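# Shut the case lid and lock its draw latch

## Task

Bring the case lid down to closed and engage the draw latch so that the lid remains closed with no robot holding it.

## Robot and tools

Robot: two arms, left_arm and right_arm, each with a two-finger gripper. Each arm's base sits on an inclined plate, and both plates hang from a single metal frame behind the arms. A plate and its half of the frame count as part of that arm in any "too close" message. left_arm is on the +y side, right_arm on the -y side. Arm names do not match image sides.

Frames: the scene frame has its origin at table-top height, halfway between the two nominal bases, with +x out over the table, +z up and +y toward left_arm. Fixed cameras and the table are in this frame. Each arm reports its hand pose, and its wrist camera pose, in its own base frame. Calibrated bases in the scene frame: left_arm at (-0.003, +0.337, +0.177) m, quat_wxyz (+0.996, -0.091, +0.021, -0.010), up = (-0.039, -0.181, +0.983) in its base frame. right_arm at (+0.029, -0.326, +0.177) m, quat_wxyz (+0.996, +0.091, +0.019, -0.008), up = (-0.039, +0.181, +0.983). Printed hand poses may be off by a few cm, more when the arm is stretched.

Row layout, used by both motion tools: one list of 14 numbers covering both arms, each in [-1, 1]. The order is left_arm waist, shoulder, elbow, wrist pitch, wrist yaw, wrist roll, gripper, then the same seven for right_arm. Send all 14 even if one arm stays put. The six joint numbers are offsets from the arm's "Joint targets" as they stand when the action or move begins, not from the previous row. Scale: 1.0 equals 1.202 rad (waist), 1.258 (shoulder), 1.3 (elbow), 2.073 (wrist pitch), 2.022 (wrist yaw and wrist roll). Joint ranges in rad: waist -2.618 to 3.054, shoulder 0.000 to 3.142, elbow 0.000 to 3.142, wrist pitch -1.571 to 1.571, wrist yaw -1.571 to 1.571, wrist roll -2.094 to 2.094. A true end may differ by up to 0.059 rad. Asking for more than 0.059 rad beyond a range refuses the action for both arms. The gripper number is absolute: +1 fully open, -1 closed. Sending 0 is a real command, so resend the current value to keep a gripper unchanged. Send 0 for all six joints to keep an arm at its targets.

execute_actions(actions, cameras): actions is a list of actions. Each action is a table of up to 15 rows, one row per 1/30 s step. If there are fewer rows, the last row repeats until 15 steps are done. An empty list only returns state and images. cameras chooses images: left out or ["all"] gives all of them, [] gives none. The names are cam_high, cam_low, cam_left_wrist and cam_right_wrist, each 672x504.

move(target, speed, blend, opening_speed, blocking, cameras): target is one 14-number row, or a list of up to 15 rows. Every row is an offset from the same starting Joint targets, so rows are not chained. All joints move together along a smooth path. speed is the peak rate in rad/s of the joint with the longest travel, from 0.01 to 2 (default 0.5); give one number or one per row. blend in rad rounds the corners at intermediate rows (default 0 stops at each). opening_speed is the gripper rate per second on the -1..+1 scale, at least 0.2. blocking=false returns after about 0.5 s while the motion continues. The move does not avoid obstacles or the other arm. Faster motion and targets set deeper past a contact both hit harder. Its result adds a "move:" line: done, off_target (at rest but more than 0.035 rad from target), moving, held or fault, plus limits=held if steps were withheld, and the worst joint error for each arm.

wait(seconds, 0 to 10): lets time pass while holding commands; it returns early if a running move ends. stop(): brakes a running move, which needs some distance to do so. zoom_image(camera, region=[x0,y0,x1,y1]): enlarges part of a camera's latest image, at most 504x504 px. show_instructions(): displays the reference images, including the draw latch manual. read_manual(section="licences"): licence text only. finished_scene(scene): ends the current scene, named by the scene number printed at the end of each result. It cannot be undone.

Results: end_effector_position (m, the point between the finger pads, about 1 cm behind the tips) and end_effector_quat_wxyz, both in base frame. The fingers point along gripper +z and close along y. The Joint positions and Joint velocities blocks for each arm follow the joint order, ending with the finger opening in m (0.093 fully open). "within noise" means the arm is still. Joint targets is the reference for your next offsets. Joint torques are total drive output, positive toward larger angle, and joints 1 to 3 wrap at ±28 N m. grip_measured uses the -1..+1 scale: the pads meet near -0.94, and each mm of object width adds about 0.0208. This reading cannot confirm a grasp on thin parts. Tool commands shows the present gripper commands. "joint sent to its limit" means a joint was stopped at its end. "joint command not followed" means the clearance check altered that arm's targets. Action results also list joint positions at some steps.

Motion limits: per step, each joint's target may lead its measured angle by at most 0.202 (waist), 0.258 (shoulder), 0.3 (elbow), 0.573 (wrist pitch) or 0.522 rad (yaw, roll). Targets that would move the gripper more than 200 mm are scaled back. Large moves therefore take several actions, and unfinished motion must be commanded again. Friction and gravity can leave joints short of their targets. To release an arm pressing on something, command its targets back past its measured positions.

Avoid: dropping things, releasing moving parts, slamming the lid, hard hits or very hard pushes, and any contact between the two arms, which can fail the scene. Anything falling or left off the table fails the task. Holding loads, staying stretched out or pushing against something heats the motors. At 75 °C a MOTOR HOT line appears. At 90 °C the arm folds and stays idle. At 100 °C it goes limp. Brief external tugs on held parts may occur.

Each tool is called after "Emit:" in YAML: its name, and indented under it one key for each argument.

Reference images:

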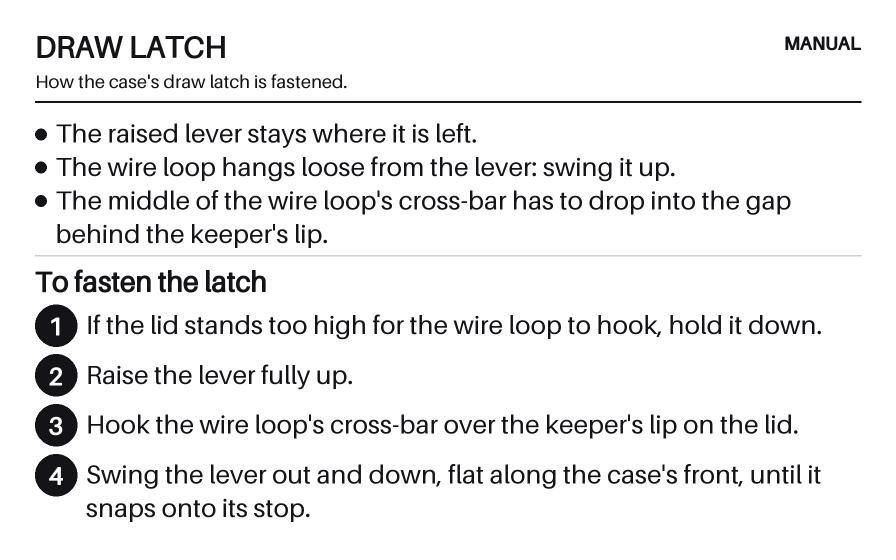

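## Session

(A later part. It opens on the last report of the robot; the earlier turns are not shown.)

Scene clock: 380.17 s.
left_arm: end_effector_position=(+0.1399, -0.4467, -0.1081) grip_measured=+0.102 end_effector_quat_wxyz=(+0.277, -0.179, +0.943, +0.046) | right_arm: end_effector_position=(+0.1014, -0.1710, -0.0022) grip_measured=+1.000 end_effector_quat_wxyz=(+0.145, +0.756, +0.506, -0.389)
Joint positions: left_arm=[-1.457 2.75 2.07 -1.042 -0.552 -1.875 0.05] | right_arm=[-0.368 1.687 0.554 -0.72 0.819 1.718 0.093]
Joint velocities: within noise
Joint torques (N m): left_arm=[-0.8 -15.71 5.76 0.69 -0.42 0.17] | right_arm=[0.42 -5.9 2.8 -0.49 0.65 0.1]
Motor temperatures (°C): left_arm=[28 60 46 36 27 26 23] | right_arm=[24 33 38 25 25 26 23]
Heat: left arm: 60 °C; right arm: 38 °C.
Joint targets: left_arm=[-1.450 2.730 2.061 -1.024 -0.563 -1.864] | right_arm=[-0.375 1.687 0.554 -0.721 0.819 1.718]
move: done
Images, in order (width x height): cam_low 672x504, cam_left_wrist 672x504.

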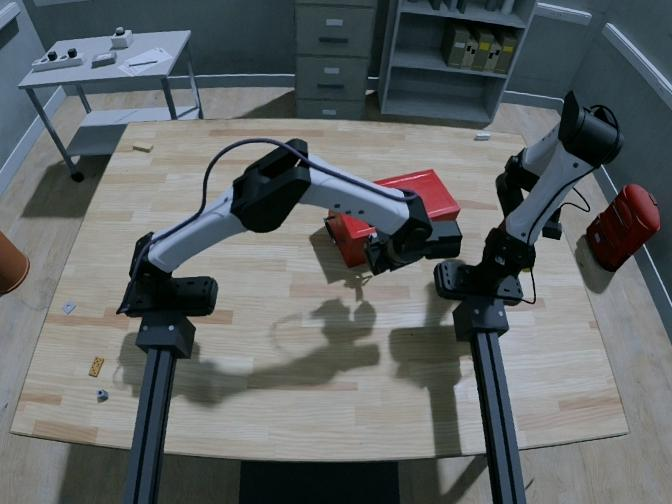

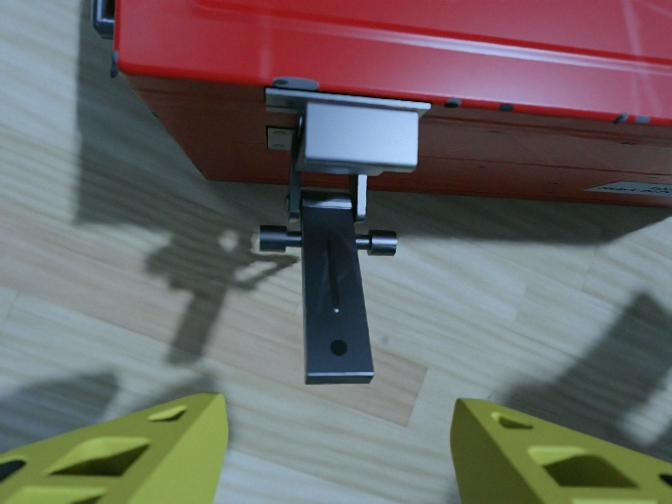

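Emit:
move:
  target: [0.0324,0.008,-0.0562,0.0598,-0.0015,0.0302,0.1, 0,0,0,0,0,0,1]
  speed: 0.3
  cameras: ["cam_left_wrist","cam_low"]

Scene clock: 393.60 s.
left_arm: end_effector_position=(+0.1595, -0.4434, -0.1251) grip_measured=+0.102 end_effector_quat_wxyz=(+0.275, -0.177, +0.944, +0.035) | right_arm: end_effector_position=(+0.1014, -0.1710, -0.0022) grip_measured=+1.000 end_effector_quat_wxyz=(+0.145, +0.756, +0.506, -0.389)
Joint positions: left_arm=[-1.415 2.75 1.999 -0.918 -0.555 -1.814 0.05] | right_arm=[-0.368 1.687 0.554 -0.72 0.819 1.718 0.093]
Joint velocities: within noise
Joint torques (N m): left_arm=[-1.16 -14.8 5.52 0.79 -0.43 0.17] | right_arm=[0.42 -5.9 2.78 -0.49 0.65 0.1]
Motor temperatures (°C): left_arm=[27 68 45 35 27 26 23] | right_arm=[24 33 37 25 25 26 23]
Heat: left arm: 68 °C; right arm: 37 °C.
Joint targets: left_arm=[-1.411 2.740 1.988 -0.900 -0.566 -1.803] | right_arm=[-0.375 1.687 0.554 -0.721 0.819 1.718]
move: done
Images, in order (width x height): cam_low 672x504, cam_left_wrist 672x504.

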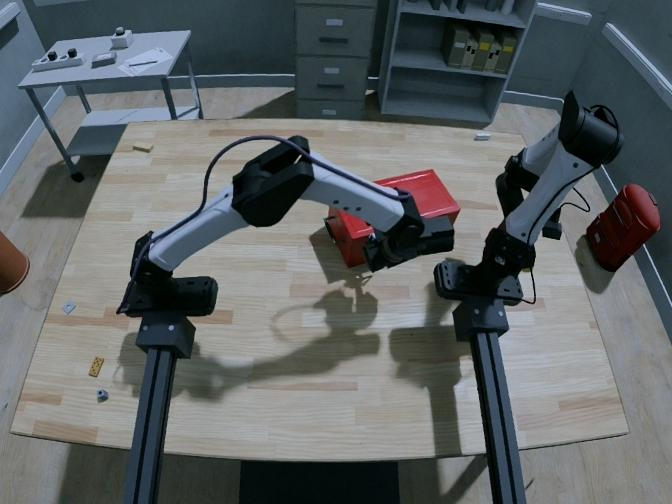

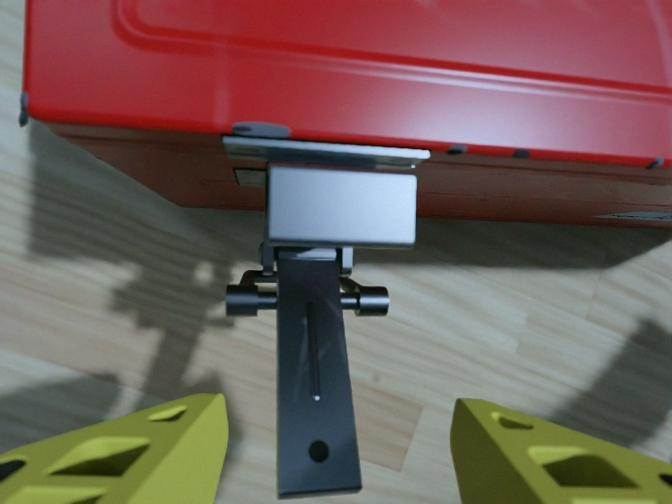

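Emit:
move:
  target:
    - [-0.032,-0.008,0.056,-0.06,0,-0.03,0.1, 0,0,0,0,0,0,1]
    - [0.1,-0.95,-0.3,0,0.2,0.5,0.1, 0,0,0,0,0,0,1]
  speed: 1.0
  blend: 0.05
  cameras: ["cam_left_wrist","cam_low"]

Scene clock: 400.07 s.
left_arm: end_effector_position=(+0.1383, -0.3880, +0.2716) grip_measured=+0.101 end_effector_quat_wxyz=(+0.242, +0.199, +0.913, -0.262) | right_arm: end_effector_position=(+0.1014, -0.1710, -0.0022) grip_measured=+1.000 end_effector_quat_wxyz=(+0.145, +0.756, +0.506, -0.389)
Joint positions: left_arm=[-1.298 1.545 1.61 -0.922 -0.17 -0.804 0.05] | right_arm=[-0.368 1.687 0.554 -0.72 0.819 1.718 0.093]
Joint velocities: within noise
Joint torques (N m): left_arm=[-0.54 -5 6.34 2.36 0.03 0.18] | right_arm=[0.43 -5.9 2.8 -0.49 0.65 0.1]
Motor temperatures (°C): left_arm=[27 69 45 36 27 26 23] | right_arm=[24 33 37 25 25 26 23]
Heat: left arm: 69 °C; right arm: 37 °C.
Joint targets: left_arm=[-1.291 1.545 1.597 -0.900 -0.162 -0.792] | right_arm=[-0.375 1.687 0.554 -0.721 0.819 1.718]
move: done
Images, in order (width x height): cam_low 672x504, cam_left_wrist 672x504.

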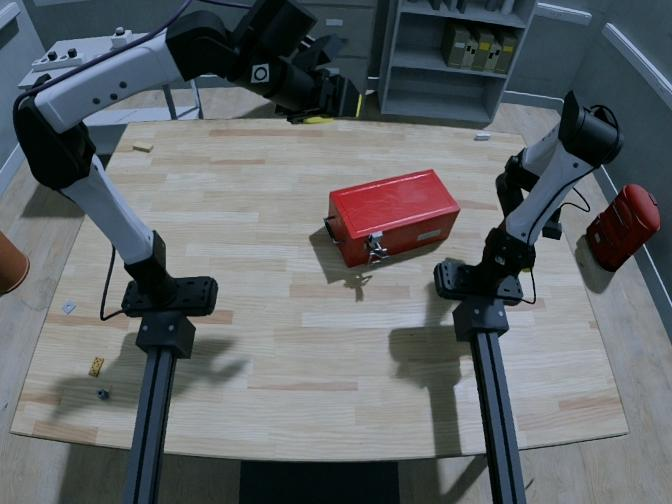

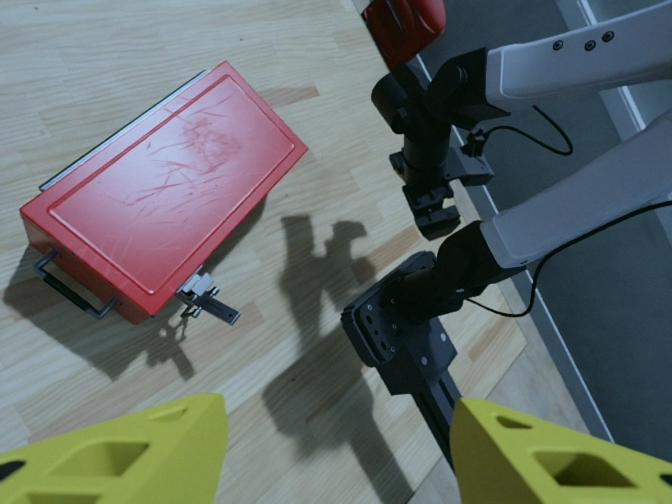

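Emit:
move:
  target:
    - [-0.1323,0.942,0.357,-0.0598,-0.1983,-0.5302,0.1, 0,0,0,0,0,0,1]
    - [-0.0998,0.9539,0.29,0.0043,-0.1998,-0.499,0.1, 0,0,0,0,0,0,1]
  speed: [1.0,0.3]
  cameras: ["cam_left_wrist"]

Scene clock: 458.43 s.
left_arm: end_effector_position=(+0.1599, -0.4448, -0.1203) grip_measured=+0.101 end_effector_quat_wxyz=(+0.275, -0.178, +0.944, +0.029) | right_arm: end_effector_position=(+0.1014, -0.1710, -0.0022) grip_measured=+1.000 end_effector_quat_wxyz=(+0.145, +0.756, +0.506, -0.389)
Joint positions: left_arm=[-1.414 2.733 1.986 -0.91 -0.554 -1.812 0.05] | right_arm=[-0.368 1.687 0.554 -0.72 0.819 1.718 0.093]
Joint velocities: within noise
Joint torques (N m): left_arm=[-1.18 -12.68 5.61 0.81 -0.43 0.15] | right_arm=[0.4 -5.91 2.8 -0.49 0.65 0.1]
Motor temperatures (°C): left_arm=[27 47 44 40 27 26 23] | right_arm=[24 33 36 25 25 26 23]
Heat: left arm: 47 °C; right arm: 36 °C.
Joint targets: left_arm=[-1.411 2.745 1.975 -0.891 -0.566 -1.801] | right_arm=[-0.375 1.687 0.554 -0.721 0.819 1.718]
move: done
Images, in order (width x height): cam_left_wrist 672x504.

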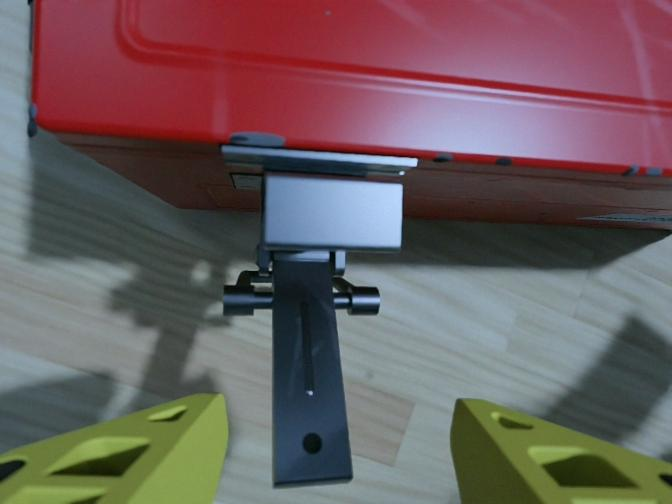

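Emit:
move:
  target: [0,0.0175,-0.002,0,0,0,0.1, 0,0,0,0,0,0,1]
  speed: 0.3
  cameras: ["cam_left_wrist"]

Scene clock: 464.47 s.
left_arm: end_effector_position=(+0.1594, -0.4411, -0.1282) grip_measured=+0.101 end_effector_quat_wxyz=(+0.275, -0.176, +0.944, +0.037) | right_arm: end_effector_position=(+0.1014, -0.1710, -0.0022) grip_measured=+1.000 end_effector_quat_wxyz=(+0.145, +0.756, +0.506, -0.389)
Joint positions: left_arm=[-1.414 2.751 1.986 -0.907 -0.555 -1.811 0.05] | right_arm=[-0.368 1.687 0.554 -0.72 0.819 1.718 0.093]
Joint velocities: within noise
Joint torques (N m): left_arm=[-1.2 -12.36 5.3 0.76 -0.43 0.14] | right_arm=[0.43 -5.9 2.8 -0.49 0.65 0.1]
Motor temperatures (°C): left_arm=[27 50 43 39 27 26 23] | right_arm=[24 33 36 25 25 26 23]
Heat: left arm: 50 °C; right arm: 36 °C.
Joint targets: left_arm=[-1.411 2.767 1.972 -0.891 -0.566 -1.801] | right_arm=[-0.375 1.687 0.554 -0.721 0.819 1.718]
move: done
Images, in order (width x height): cam_left_wrist 672x504.

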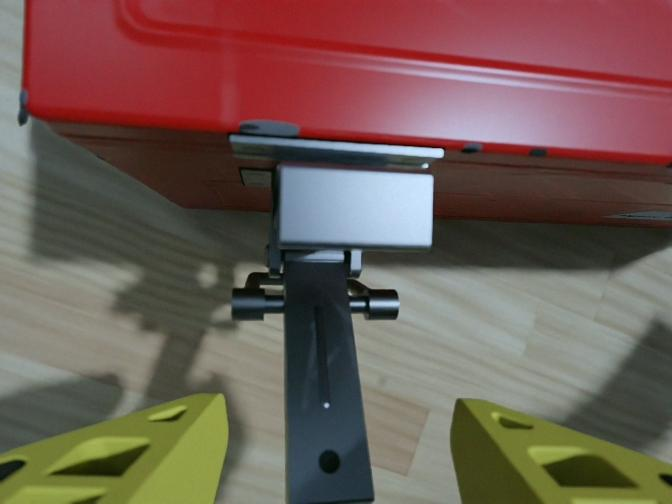

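Emit:
move:
  target:
    - [0,0,0,0,0,0,-0.75, 0,0,0,0,0,0,1]
    - [0.0183,-0.0334,-0.01,-0.0024,-0.001,0.0134,-0.75, 0,0,0,0,0,0,1]
    - [0.0408,-0.0572,-0.0262,0.0019,-0.0025,0.0287,-0.75, 0,0,0,0,0,0,1]
  speed: 0.06
  opening_speed: 1.2
  blend: 0.005

Scene clock: 469.60 s.
left_arm: end_effector_position=(+0.1642, -0.4325, -0.1296) grip_measured=-0.721 end_effector_quat_wxyz=(+0.265, -0.163, +0.949, +0.052) | right_arm: end_effector_position=(+0.1014, -0.1710, -0.0022) grip_measured=+1.000 end_effector_quat_wxyz=(+0.145, +0.756, +0.506, -0.389)
Joint positions: left_arm=[-1.395 2.738 1.958 -0.904 -0.536 -1.767 0.011] | right_arm=[-0.368 1.687 0.554 -0.72 0.819 1.718 0.093]
Joint velocities: within noise
Joint torques (N m): left_arm=[1.35 -17.57 4.62 0.76 -0.64 0.29] | right_arm=[0.42 -5.9 2.8 -0.49 0.65 0.1]
Motor temperatures (°C): left_arm=[27 54 43 38 27 26 23] | right_arm=[24 33 36 25 25 26 23]
Heat: left arm: 54 °C; right arm: 36 °C.
Joint targets: left_arm=[-1.362 2.695 1.938 -0.887 -0.571 -1.743] | right_arm=[-0.375 1.687 0.554 -0.721 0.819 1.718]
move: off_target (left_arm); blend cut to 0 rad at target 1; left_arm: the shoulder is farthest, 0.043 rad from its target

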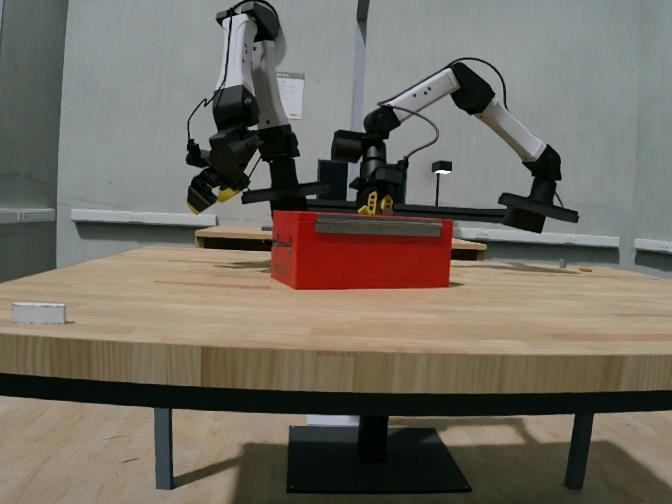

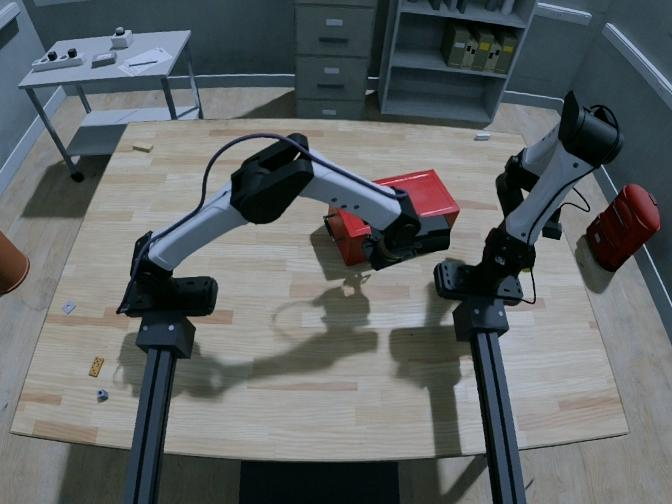

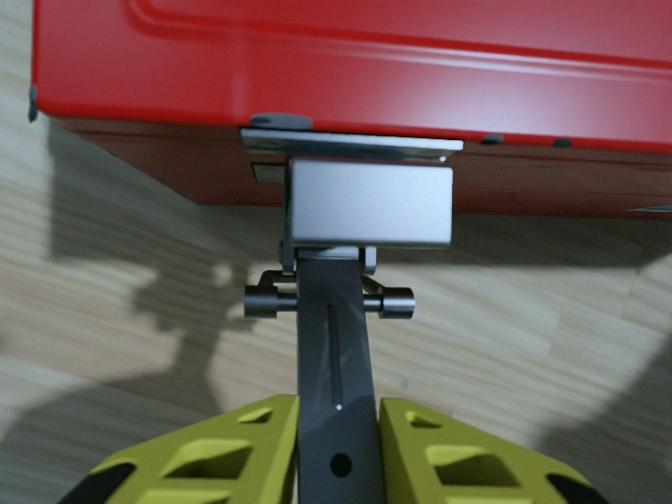

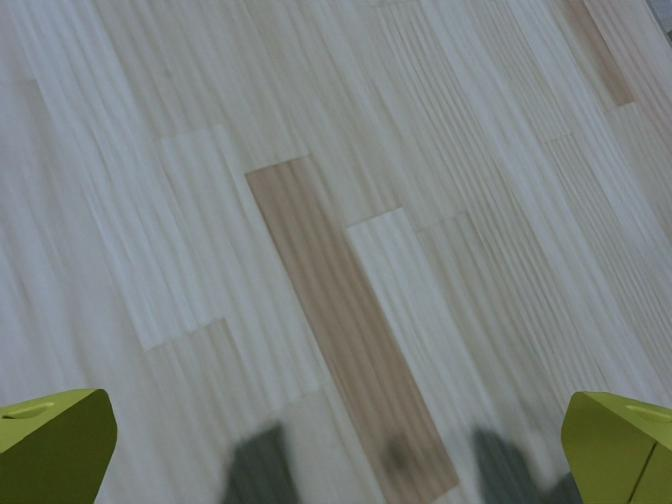

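Emit:
move:
  target: [0.0333,-0.0596,-0.0246,0.0063,-0.002,0.0223,-0.75, 0,0,0,0,0,0,1]
  speed: 0.1
  cameras: ["cam_left_wrist"]

Scene clock: 476.83 s.
left_arm: end_effector_position=(+0.1760, -0.4244, -0.1223) grip_measured=-0.722 end_effector_quat_wxyz=(+0.241, -0.166, +0.955, +0.056) | right_arm: end_effector_position=(+0.1014, -0.1710, -0.0022) grip_measured=+1.000 end_effector_quat_wxyz=(+0.145, +0.756, +0.506, -0.389)
Joint positions: left_arm=[-1.351 2.693 1.916 -0.893 -0.491 -1.721 0.011] | right_arm=[-0.368 1.687 0.554 -0.72 0.819 1.718 0.093]
Joint velocities: within noise
Joint torques (N m): left_arm=[0.96 -20.04 5.7 0.8 -1.1 0.28] | right_arm=[0.4 -5.9 2.8 -0.49 0.65 0.1]
Motor temperatures (°C): left_arm=[27 59 42 37 27 26 24] | right_arm=[24 33 36 25 25 26 23]
Heat: left arm: 59 °C; right arm: 36 °C.
Joint targets: left_arm=[-1.322 2.620 1.906 -0.874 -0.575 -1.698] | right_arm=[-0.375 1.687 0.554 -0.721 0.819 1.718]
move: off_target (left_arm); left_arm: the wrist yaw is farthest, 0.084 rad from its target
Images, in order (width x height): cam_left_wrist 672x504.

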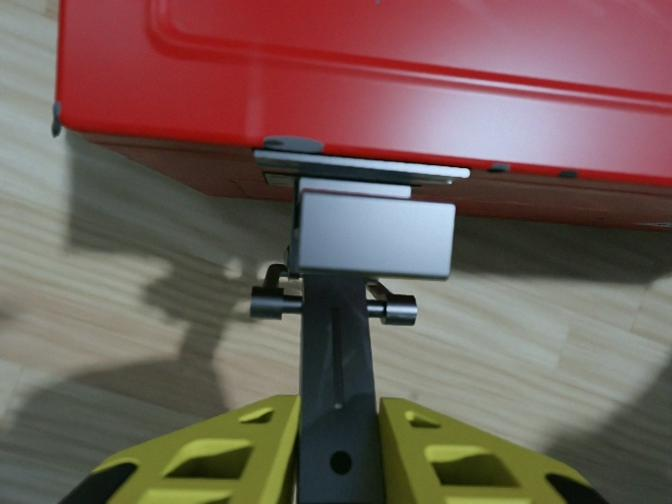

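Emit:
move:
  target: [0.0416,-0.03,-0.015,0.003,0.0,0.015,-0.75, 0,0,0,0,0,0,1]
  speed: 0.1
  cameras: ["cam_left_wrist"]

Scene clock: 482.17 s.
left_arm: end_effector_position=(+0.1931, -0.4154, -0.1150) grip_measured=-0.724 end_effector_quat_wxyz=(+0.229, -0.169, +0.957, +0.063) | right_arm: end_effector_position=(+0.1014, -0.1710, -0.0022) grip_measured=+1.000 end_effector_quat_wxyz=(+0.145, +0.756, +0.506, -0.389)
Joint positions: left_arm=[-1.303 2.661 1.892 -0.891 -0.471 -1.675 0.01] | right_arm=[-0.368 1.687 0.554 -0.72 0.819 1.718 0.093]
Joint velocities: within noise
Joint torques (N m): left_arm=[1.01 -20.46 6.13 0.87 -1.29 0.12] | right_arm=[0.42 -5.91 2.8 -0.49 0.65 0.1]
Motor temperatures (°C): left_arm=[28 64 42 37 27 26 24] | right_arm=[24 33 36 25 25 26 23]
Heat: left arm: 64 °C; right arm: 36 °C.
Joint targets: left_arm=[-1.272 2.582 1.886 -0.868 -0.575 -1.667] | right_arm=[-0.375 1.687 0.554 -0.721 0.819 1.718]
move: off_target (left_arm); left_arm: the wrist yaw is farthest, 0.104 rad from its target
Images, in order (width x height): cam_left_wrist 672x504.

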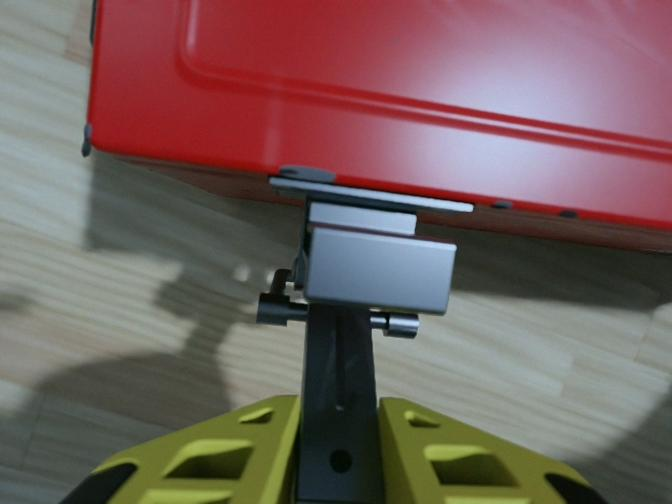

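Emit:
wait:
  seconds: 0.1

Emit:
zoom_image:
  camera: "cam_low"
  region: [300, 160, 480, 295]

Scene clock: 485.23 s.
left_arm: end_effector_position=(+0.1931, -0.4154, -0.1150) grip_measured=-0.724 end_effector_quat_wxyz=(+0.229, -0.169, +0.957, +0.063) | right_arm: end_effector_position=(+0.1014, -0.1710, -0.0022) grip_measured=+1.000 end_effector_quat_wxyz=(+0.145, +0.756, +0.506, -0.389)
Joint positions: left_arm=[-1.303 2.661 1.892 -0.891 -0.471 -1.675 0.01] | right_arm=[-0.368 1.687 0.554 -0.72 0.819 1.718 0.093]
Joint velocities: within noise
Joint torques (N m): left_arm=[1.01 -20.51 6.13 0.87 -1.28 0.12] | right_arm=[0.43 -5.89 2.78 -0.49 0.65 0.1]
Motor temperatures (°C): left_arm=[28 69 42 36 28 26 24] | right_arm=[24 33 36 25 25 26 23]
Heat: left arm: 69 °C; right arm: 36 °C.
Joint targets: left_arm=[-1.272 2.582 1.886 -0.868 -0.575 -1.667] | right_arm=[-0.375 1.687 0.554 -0.721 0.819 1.718]
Tool commands: left_gripper/opening=-0.75 right_gripper/opening=+1.0
wait: 0.10 s; at rest from the start

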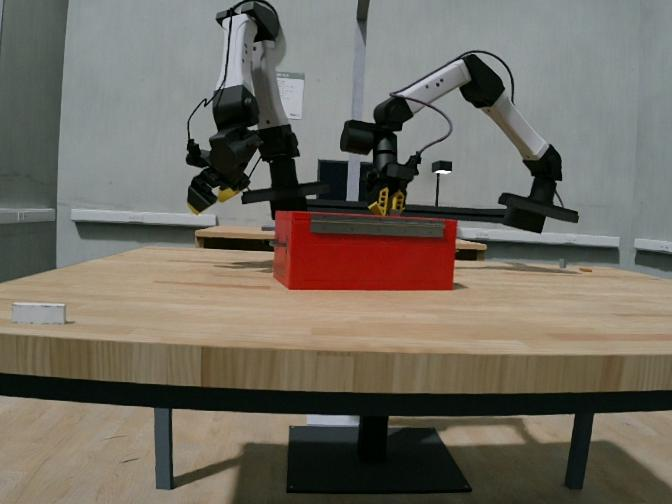

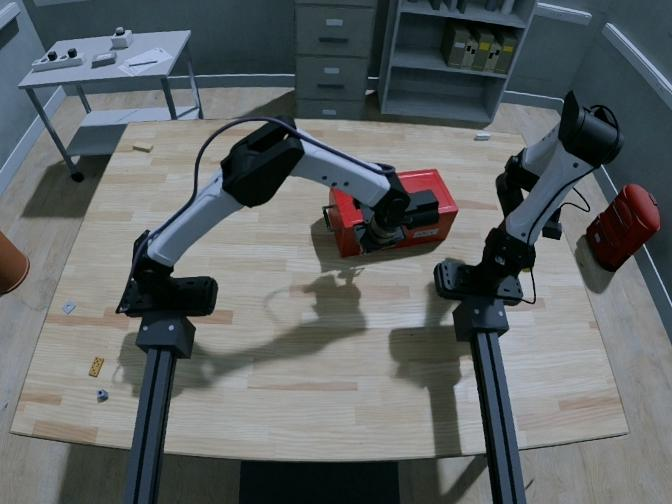

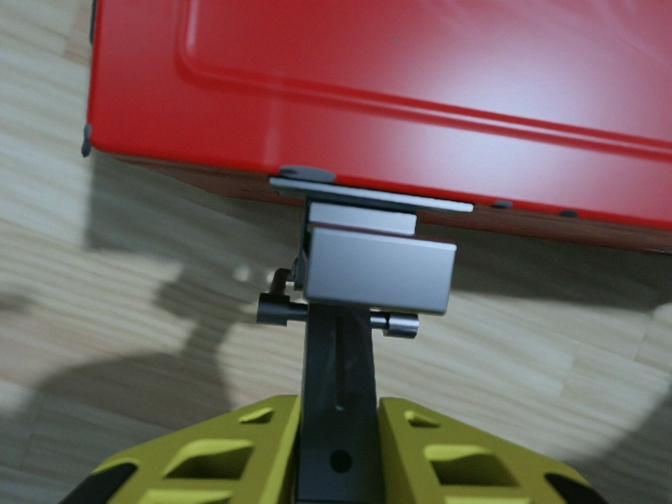

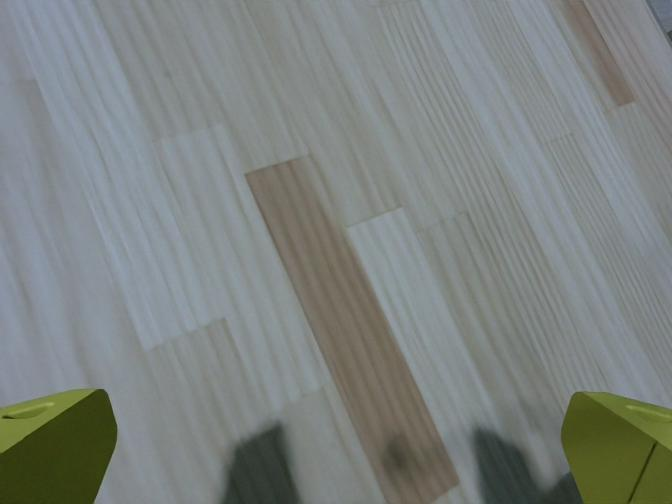

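Scaled by 2.800 from the camera's 672x504 image, which has a finer 960x720 frame.

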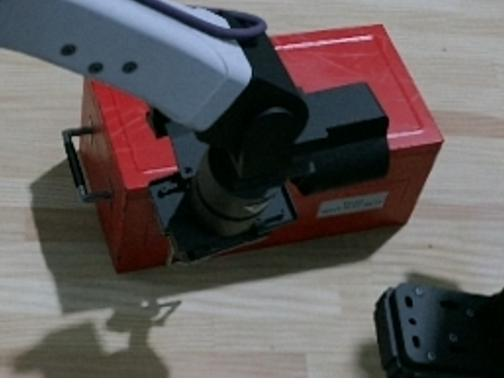

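Emit:
move:
  target:
    - [0,0,0,0,0,0,0.1, 0,0,0,0,0,0,1]
    - [-0.03,-0.03,0.05,-0.05,0,-0.03,0.1, 0,0,0,0,0,0,1]
    - [0.0,-0.85,-0.25,0,0.2,0.5,0.1, 0,0,0,0,0,0,1]
  speed: [0.3,0.5,1.0]
  blend: [0,0.05,0]
  cameras: ["cam_left_wrist","cam_low"]

Emit:
zoom_image:
  camera: "cam_low"
  region: [300, 160, 480, 295]

Scene clock: 491.90 s.
left_arm: end_effector_position=(+0.1457, -0.3819, +0.2750) grip_measured=+0.098 end_effector_quat_wxyz=(+0.272, +0.249, +0.895, -0.252) | right_arm: end_effector_position=(+0.1014, -0.1710, -0.0022) grip_measured=+1.000 end_effector_quat_wxyz=(+0.145, +0.756, +0.506, -0.389)
Joint positions: left_arm=[-1.28 1.513 1.573 -0.889 -0.179 -0.668 0.05] | right_arm=[-0.368 1.687 0.554 -0.72 0.819 1.718 0.093]
Joint velocities: within noise
Joint torques (N m): left_arm=[-0.49 -4.77 6.39 2.38 0.05 0.16] | right_arm=[0.42 -5.9 2.8 -0.49 0.65 0.1]
Motor temperatures (°C): left_arm=[28 74 42 37 28 26 24] | right_arm=[24 33 36 25 25 26 23]
Heat: left arm: 74 °C; right arm: 36 °C. Fold the left arm in close to its base, or ease its load, before you think long.
Joint targets: left_arm=[-1.272 1.513 1.561 -0.868 -0.171 -0.656] | right_arm=[-0.375 1.687 0.554 -0.721 0.819 1.718]
MOTOR HOT: the shoulder of the left arm reports 74 °C; the controller's stop level is 90 °C. To cool a motor, set the load down, stop pushing, or move to a pose that needs little force.
move: done
Images, in order (width x height): cam_low 672x504, cam_left_wrist 672x504.

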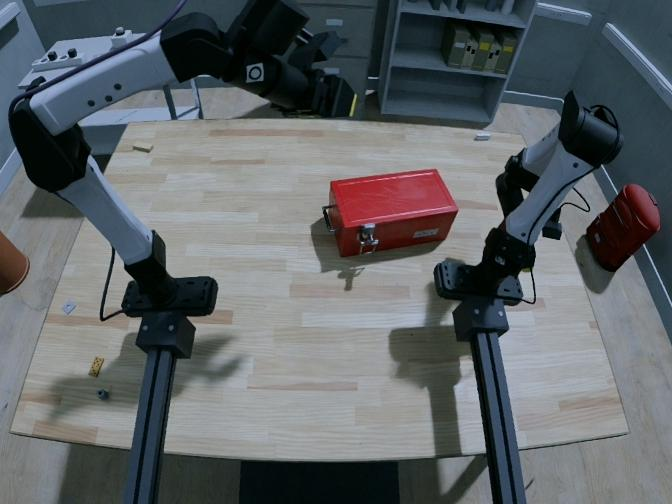

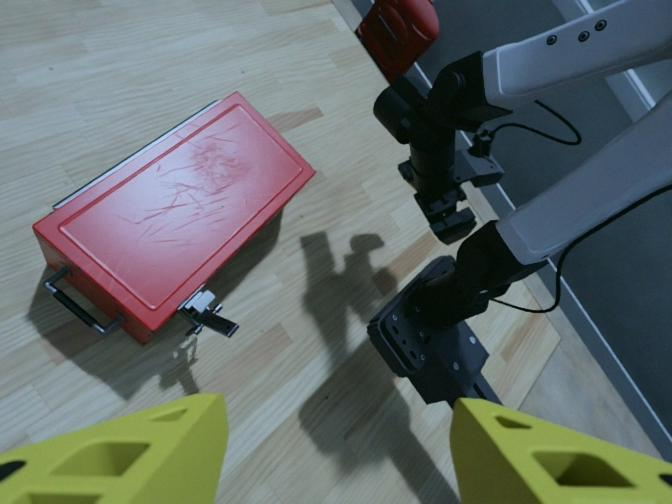

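Scaled by 2.800 from the camera's 672x504 image, which has a finer 960x720 frame.

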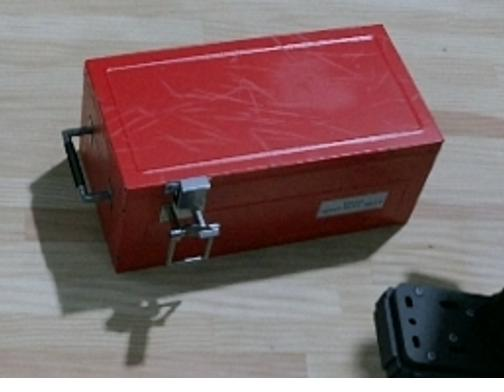

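Emit:
move:
  target: [0.2,-0.2,0,0,0,0,0.1, 1,0,0,0,0,0,0.1]
  speed: 1.2
  cameras: ["cam_low"]

Emit:
move:
  target: [0,0,0,0,0,0,0.1, 0.95,0,0,0,0,0,0.1]
  speed: 1.0

Emit:
zoom_image:
  camera: "cam_right_wrist"
  region: [200, 60, 480, 270]

Scene clock: 499.07 s.
left_arm: end_effector_position=(+0.2068, -0.2933, +0.3632) grip_measured=+0.098 end_effector_quat_wxyz=(+0.368, +0.121, +0.871, -0.304) | right_arm: end_effector_position=(+0.1966, +0.0308, -0.0020) grip_measured=+0.102 end_effector_quat_wxyz=(+0.339, +0.342, +0.843, -0.240)
Joint positions: left_arm=[-1.039 1.271 1.573 -0.889 -0.175 -0.667 0.05] | right_arm=[0.823 1.687 0.554 -0.72 0.821 1.718 0.05]
Joint velocities: within noise
Joint torques (N m): left_arm=[-0.43 -3.07 5.74 2.56 0.07 0.17] | right_arm=[1.29 -5.2 4.05 -0.01 0.67 0.09]
Motor temperatures (°C): left_arm=[27 68 42 39 28 26 24] | right_arm=[24 33 36 25 25 26 23]
Heat: left arm: 68 °C; right arm: 36 °C.
Joint targets: left_arm=[-1.032 1.262 1.561 -0.868 -0.170 -0.656] | right_arm=[0.827 1.687 0.554 -0.721 0.819 1.718]
MOTOR HOT: cleared for the motors of the left arm.
move: done
Images, in order (width x height): cam_low 672x504.

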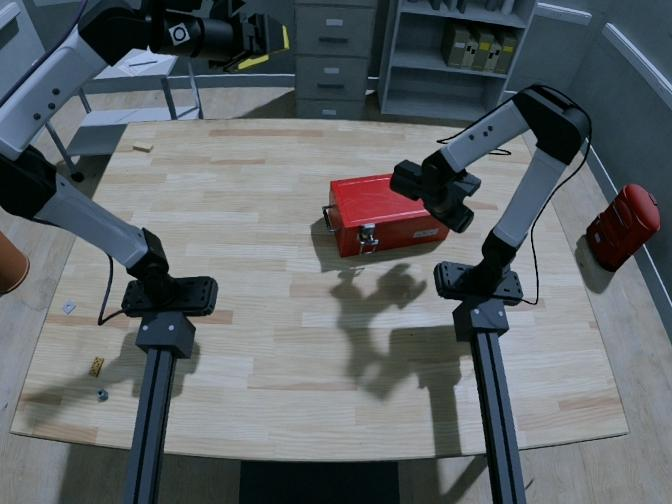

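Scene clock: 500.70 s.
left_arm: end_effector_position=(+0.2068, -0.2933, +0.3632) grip_measured=+0.098 end_effector_quat_wxyz=(+0.368, +0.121, +0.871, -0.304) | right_arm: end_effector_position=(+0.0538, +0.1916, -0.0020) grip_measured=+0.102 end_effector_quat_wxyz=(+0.415, -0.168, +0.894, -0.019)
Joint positions: left_arm=[-1.039 1.271 1.573 -0.889 -0.175 -0.667 0.05] | right_arm=[1.965 1.687 0.554 -0.72 0.821 1.718 0.05]
Joint velocities: within noise
Joint torques (N m): left_arm=[-0.47 -3.1 5.74 2.56 0.07 0.17] | right_arm=[0.29 -4.94 4.49 0.16 0.77 0.08]
Motor temperatures (°C): left_arm=[27 66 42 39 27 26 24] | right_arm=[24 33 36 25 25 26 23]
Heat: left arm: 66 °C; right arm: 36 °C.
Joint targets: left_arm=[-1.032 1.262 1.561 -0.868 -0.170 -0.656] | right_arm=[1.969 1.687 0.554 -0.721 0.819 1.718]
move: done

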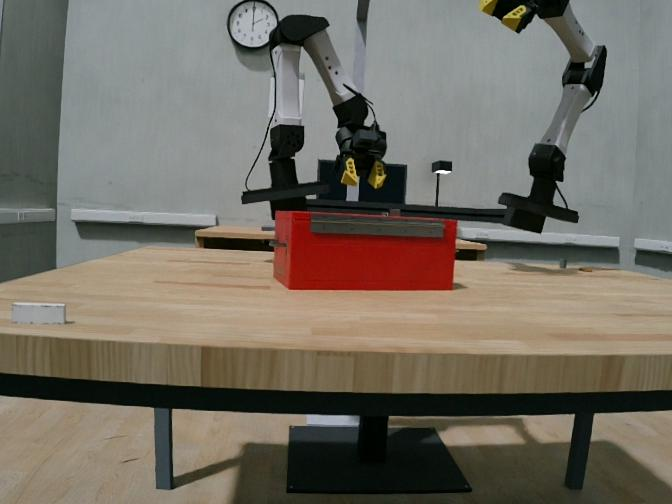

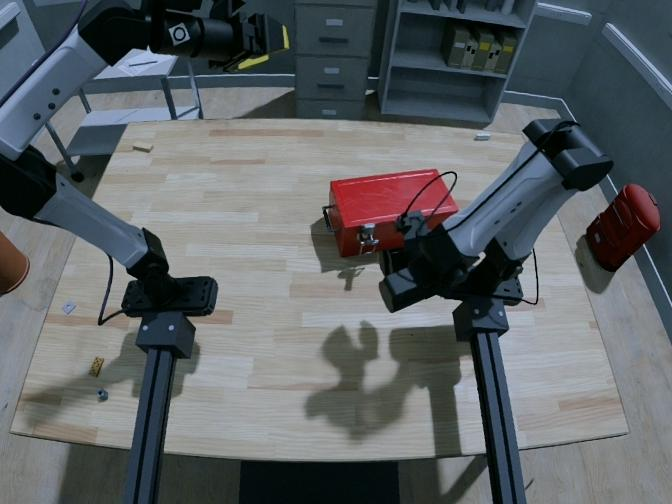

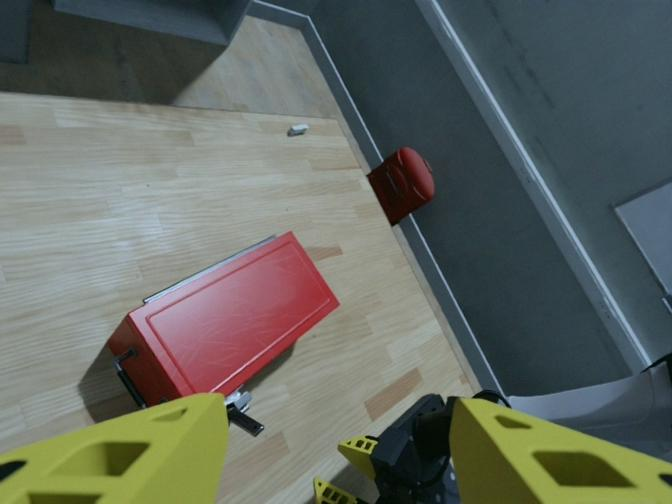

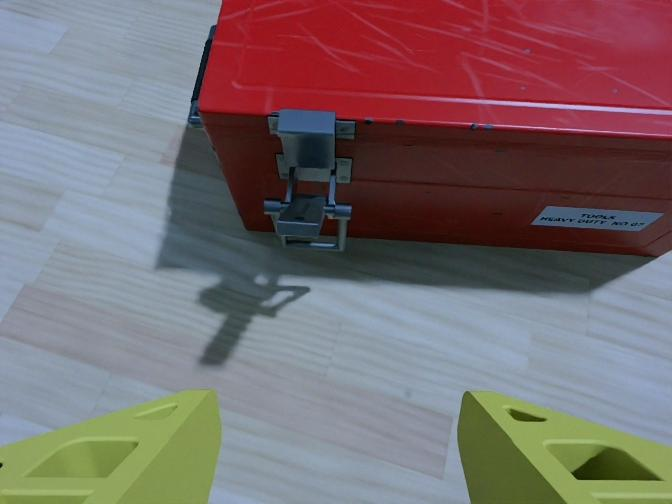

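Scaled by 1.800 from the camera's 672x504 image, which has a finer 960x720 frame.

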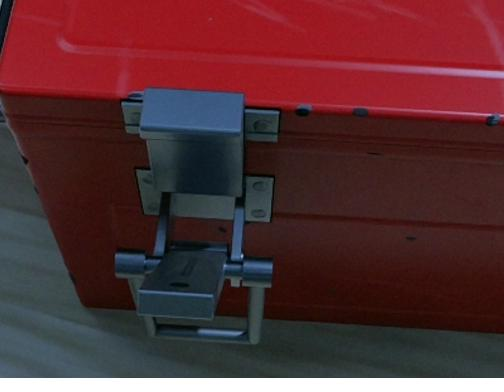

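Emit:
move:
  target: [0.0732,0.7083,-0.2069,0.26,0.0841,0.3244,-1, 0,0,0,0,0,0,-1]
  speed: 0.8

Scene clock: 535.53 s.
left_arm: end_effector_position=(+0.2661, -0.3696, -0.0400) grip_measured=-0.991 end_effector_quat_wxyz=(+0.160, +0.444, +0.878, -0.078) | right_arm: end_effector_position=(+0.0538, +0.1916, -0.0020) grip_measured=-0.979 end_effector_quat_wxyz=(+0.415, -0.168, +0.894, -0.019)
Joint positions: left_arm=[-0.95 2.155 1.294 -0.353 -0.01 -0.012 0] | right_arm=[1.965 1.687 0.554 -0.72 0.821 1.718 0]
Joint velocities: within noise
Joint torques (N m): left_arm=[-1.44 -10.67 6.95 1.81 0.17 0.14] | right_arm=[0.31 -4.94 4.49 0.16 0.77 0.08]
Motor temperatures (°C): left_arm=[27 50 42 44 27 26 23] | right_arm=[24 32 37 24 25 26 23]
Heat: left arm: 50 °C; right arm: 37 °C.
Joint targets: left_arm=[-0.944 2.152 1.292 -0.329 0.000 0.000] | right_arm=[1.969 1.687 0.554 -0.721 0.819 1.718]
move: done

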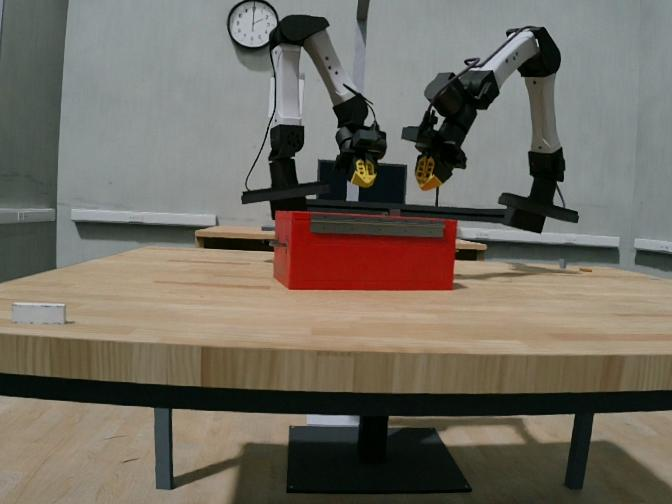

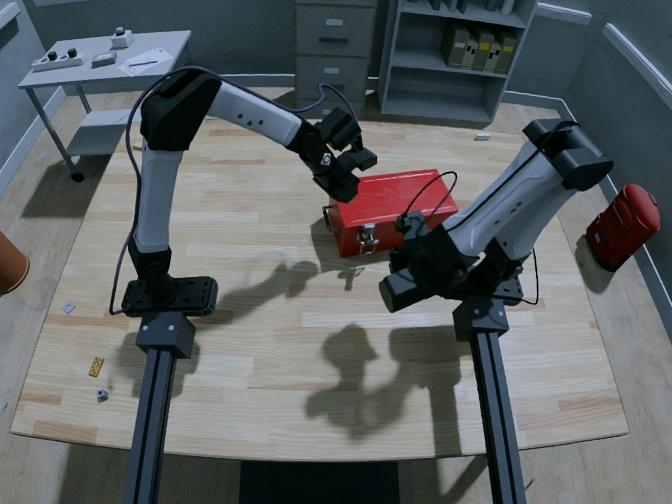

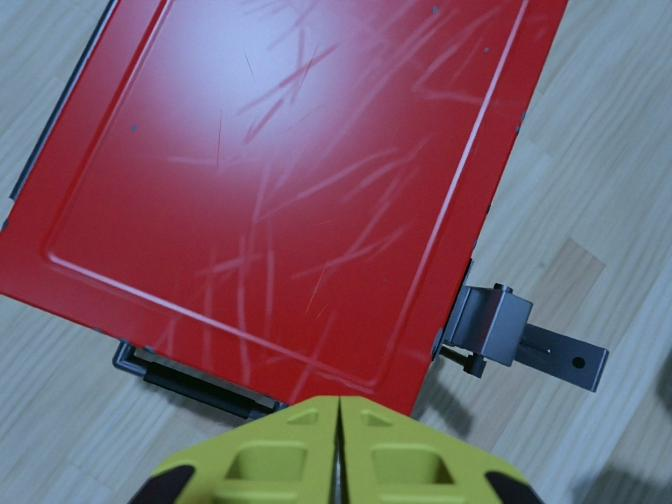

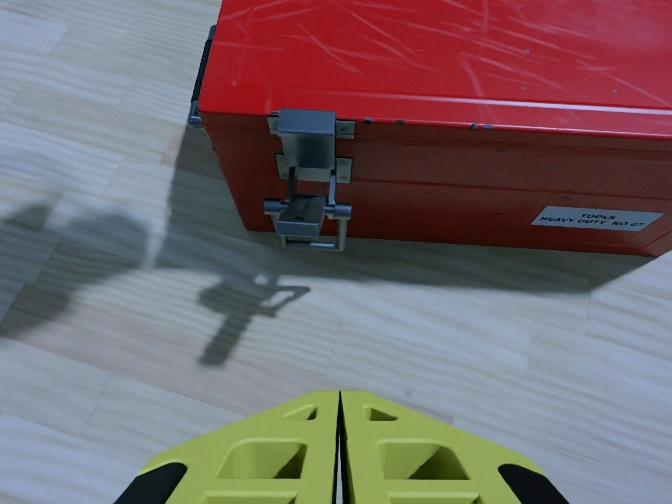

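Emit:
move:
  target: [-0.006,0.064,-0.0046,0.0415,0,0,-1, 0,0,0,0,0,0,-1]
  speed: 0.12
  cameras: ["cam_left_wrist"]

Scene clock: 540.07 s.
left_arm: end_effector_position=(+0.2712, -0.3769, -0.0607) grip_measured=-0.991 end_effector_quat_wxyz=(+0.169, +0.444, +0.876, -0.083) | right_arm: end_effector_position=(+0.0538, +0.1916, -0.0020) grip_measured=-0.979 end_effector_quat_wxyz=(+0.415, -0.168, +0.894, -0.019)
Joint positions: left_arm=[-0.95 2.219 1.294 -0.268 -0.009 -0.011 0] | right_arm=[1.965 1.687 0.554 -0.72 0.821 1.718 0]
Joint velocities: within noise
Joint torques (N m): left_arm=[-2.11 -9.59 6.24 1.85 0.17 0.14] | right_arm=[0.31 -4.93 4.49 0.16 0.77 0.08]
Motor temperatures (°C): left_arm=[27 51 42 43 27 26 23] | right_arm=[24 32 37 24 25 26 23]
Heat: left arm: 51 °C; right arm: 37 °C.
Joint targets: left_arm=[-0.951 2.233 1.286 -0.243 0.000 0.000] | right_arm=[1.969 1.687 0.554 -0.721 0.819 1.718]
move: done
Images, in order (width x height): cam_left_wrist 672x504.

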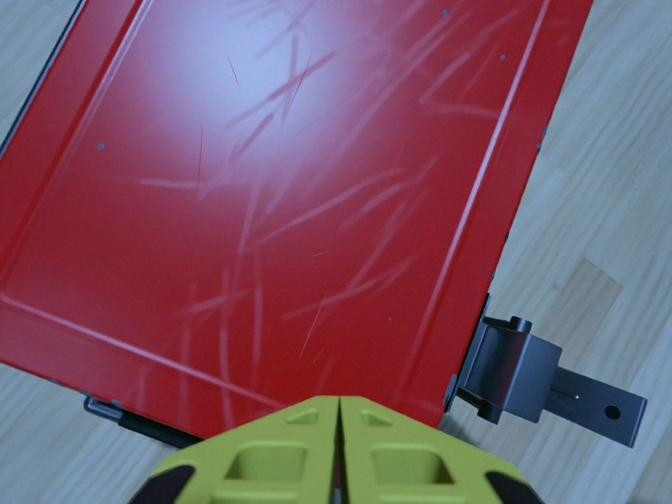

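Emit:
move:
  target: [0,0.04,0,0,0,0,-1, 0,0,0,0,0,0,-1]
  speed: 0.12
  cameras: ["cam_left_wrist"]

Scene clock: 542.30 s.
left_arm: end_effector_position=(+0.2663, -0.3700, -0.0826) grip_measured=-0.991 end_effector_quat_wxyz=(+0.149, +0.446, +0.880, -0.072) | right_arm: end_effector_position=(+0.0538, +0.1916, -0.0020) grip_measured=-0.979 end_effector_quat_wxyz=(+0.415, -0.168, +0.894, -0.019)
Joint positions: left_arm=[-0.95 2.269 1.294 -0.264 -0.009 -0.011 0] | right_arm=[1.965 1.687 0.554 -0.72 0.821 1.718 0]
Joint velocities: within noise
Joint torques (N m): left_arm=[-2.15 -9.77 6 1.72 0.17 0.15] | right_arm=[0.31 -4.94 4.51 0.16 0.76 0.08]
Motor temperatures (°C): left_arm=[27 51 42 43 27 26 23] | right_arm=[24 32 37 24 25 26 23]
Heat: left arm: 51 °C; right arm: 37 °C.
Joint targets: left_arm=[-0.951 2.283 1.286 -0.243 0.000 0.000] | right_arm=[1.969 1.687 0.554 -0.721 0.819 1.718]
move: done
Images, in order (width x height): cam_left_wrist 672x504.

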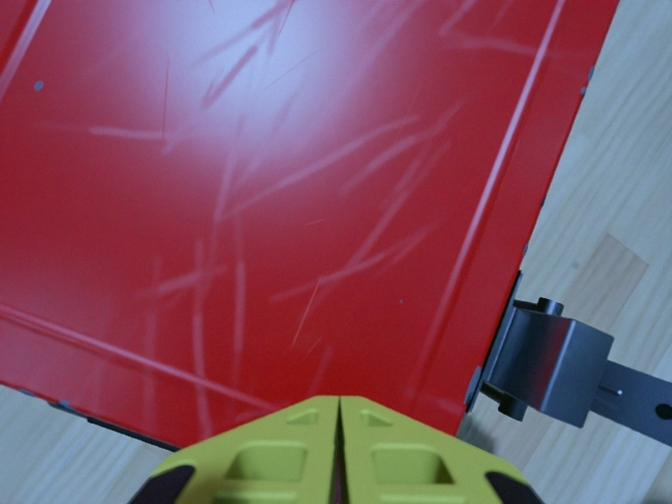

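Emit:
move:
  target: [0,0.03,0,0,0,0,-1, 0,0,0,0,0,0,-1]
  speed: 0.1
  cameras: ["cam_left_wrist"]

Scene clock: 545.20 s.
left_arm: end_effector_position=(+0.2631, -0.3656, -0.0952) grip_measured=-0.991 end_effector_quat_wxyz=(+0.137, +0.447, +0.882, -0.066) | right_arm: end_effector_position=(+0.0538, +0.1916, -0.0020) grip_measured=-0.979 end_effector_quat_wxyz=(+0.415, -0.168, +0.894, -0.019)
Joint positions: left_arm=[-0.95 2.299 1.294 -0.262 -0.009 -0.011 0] | right_arm=[1.965 1.687 0.554 -0.72 0.821 1.718 0]
Joint velocities: within noise
Joint torques (N m): left_arm=[-2.11 -9.1 5.82 1.65 0.16 0.13] | right_arm=[0.31 -4.93 4.49 0.16 0.77 0.08]
Motor temperatures (°C): left_arm=[27 51 42 42 27 26 23] | right_arm=[24 32 37 24 25 26 23]
Heat: left arm: 51 °C; right arm: 37 °C.
Joint targets: left_arm=[-0.951 2.321 1.286 -0.243 0.000 0.000] | right_arm=[1.969 1.687 0.554 -0.721 0.819 1.718]
move: done
Images, in order (width x height): cam_left_wrist 672x504.

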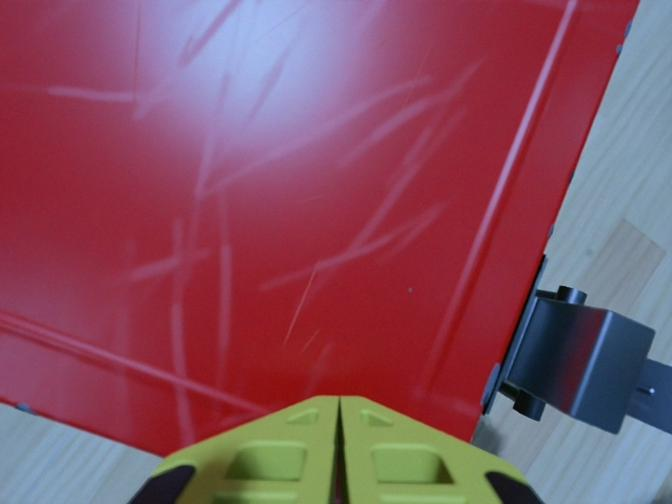

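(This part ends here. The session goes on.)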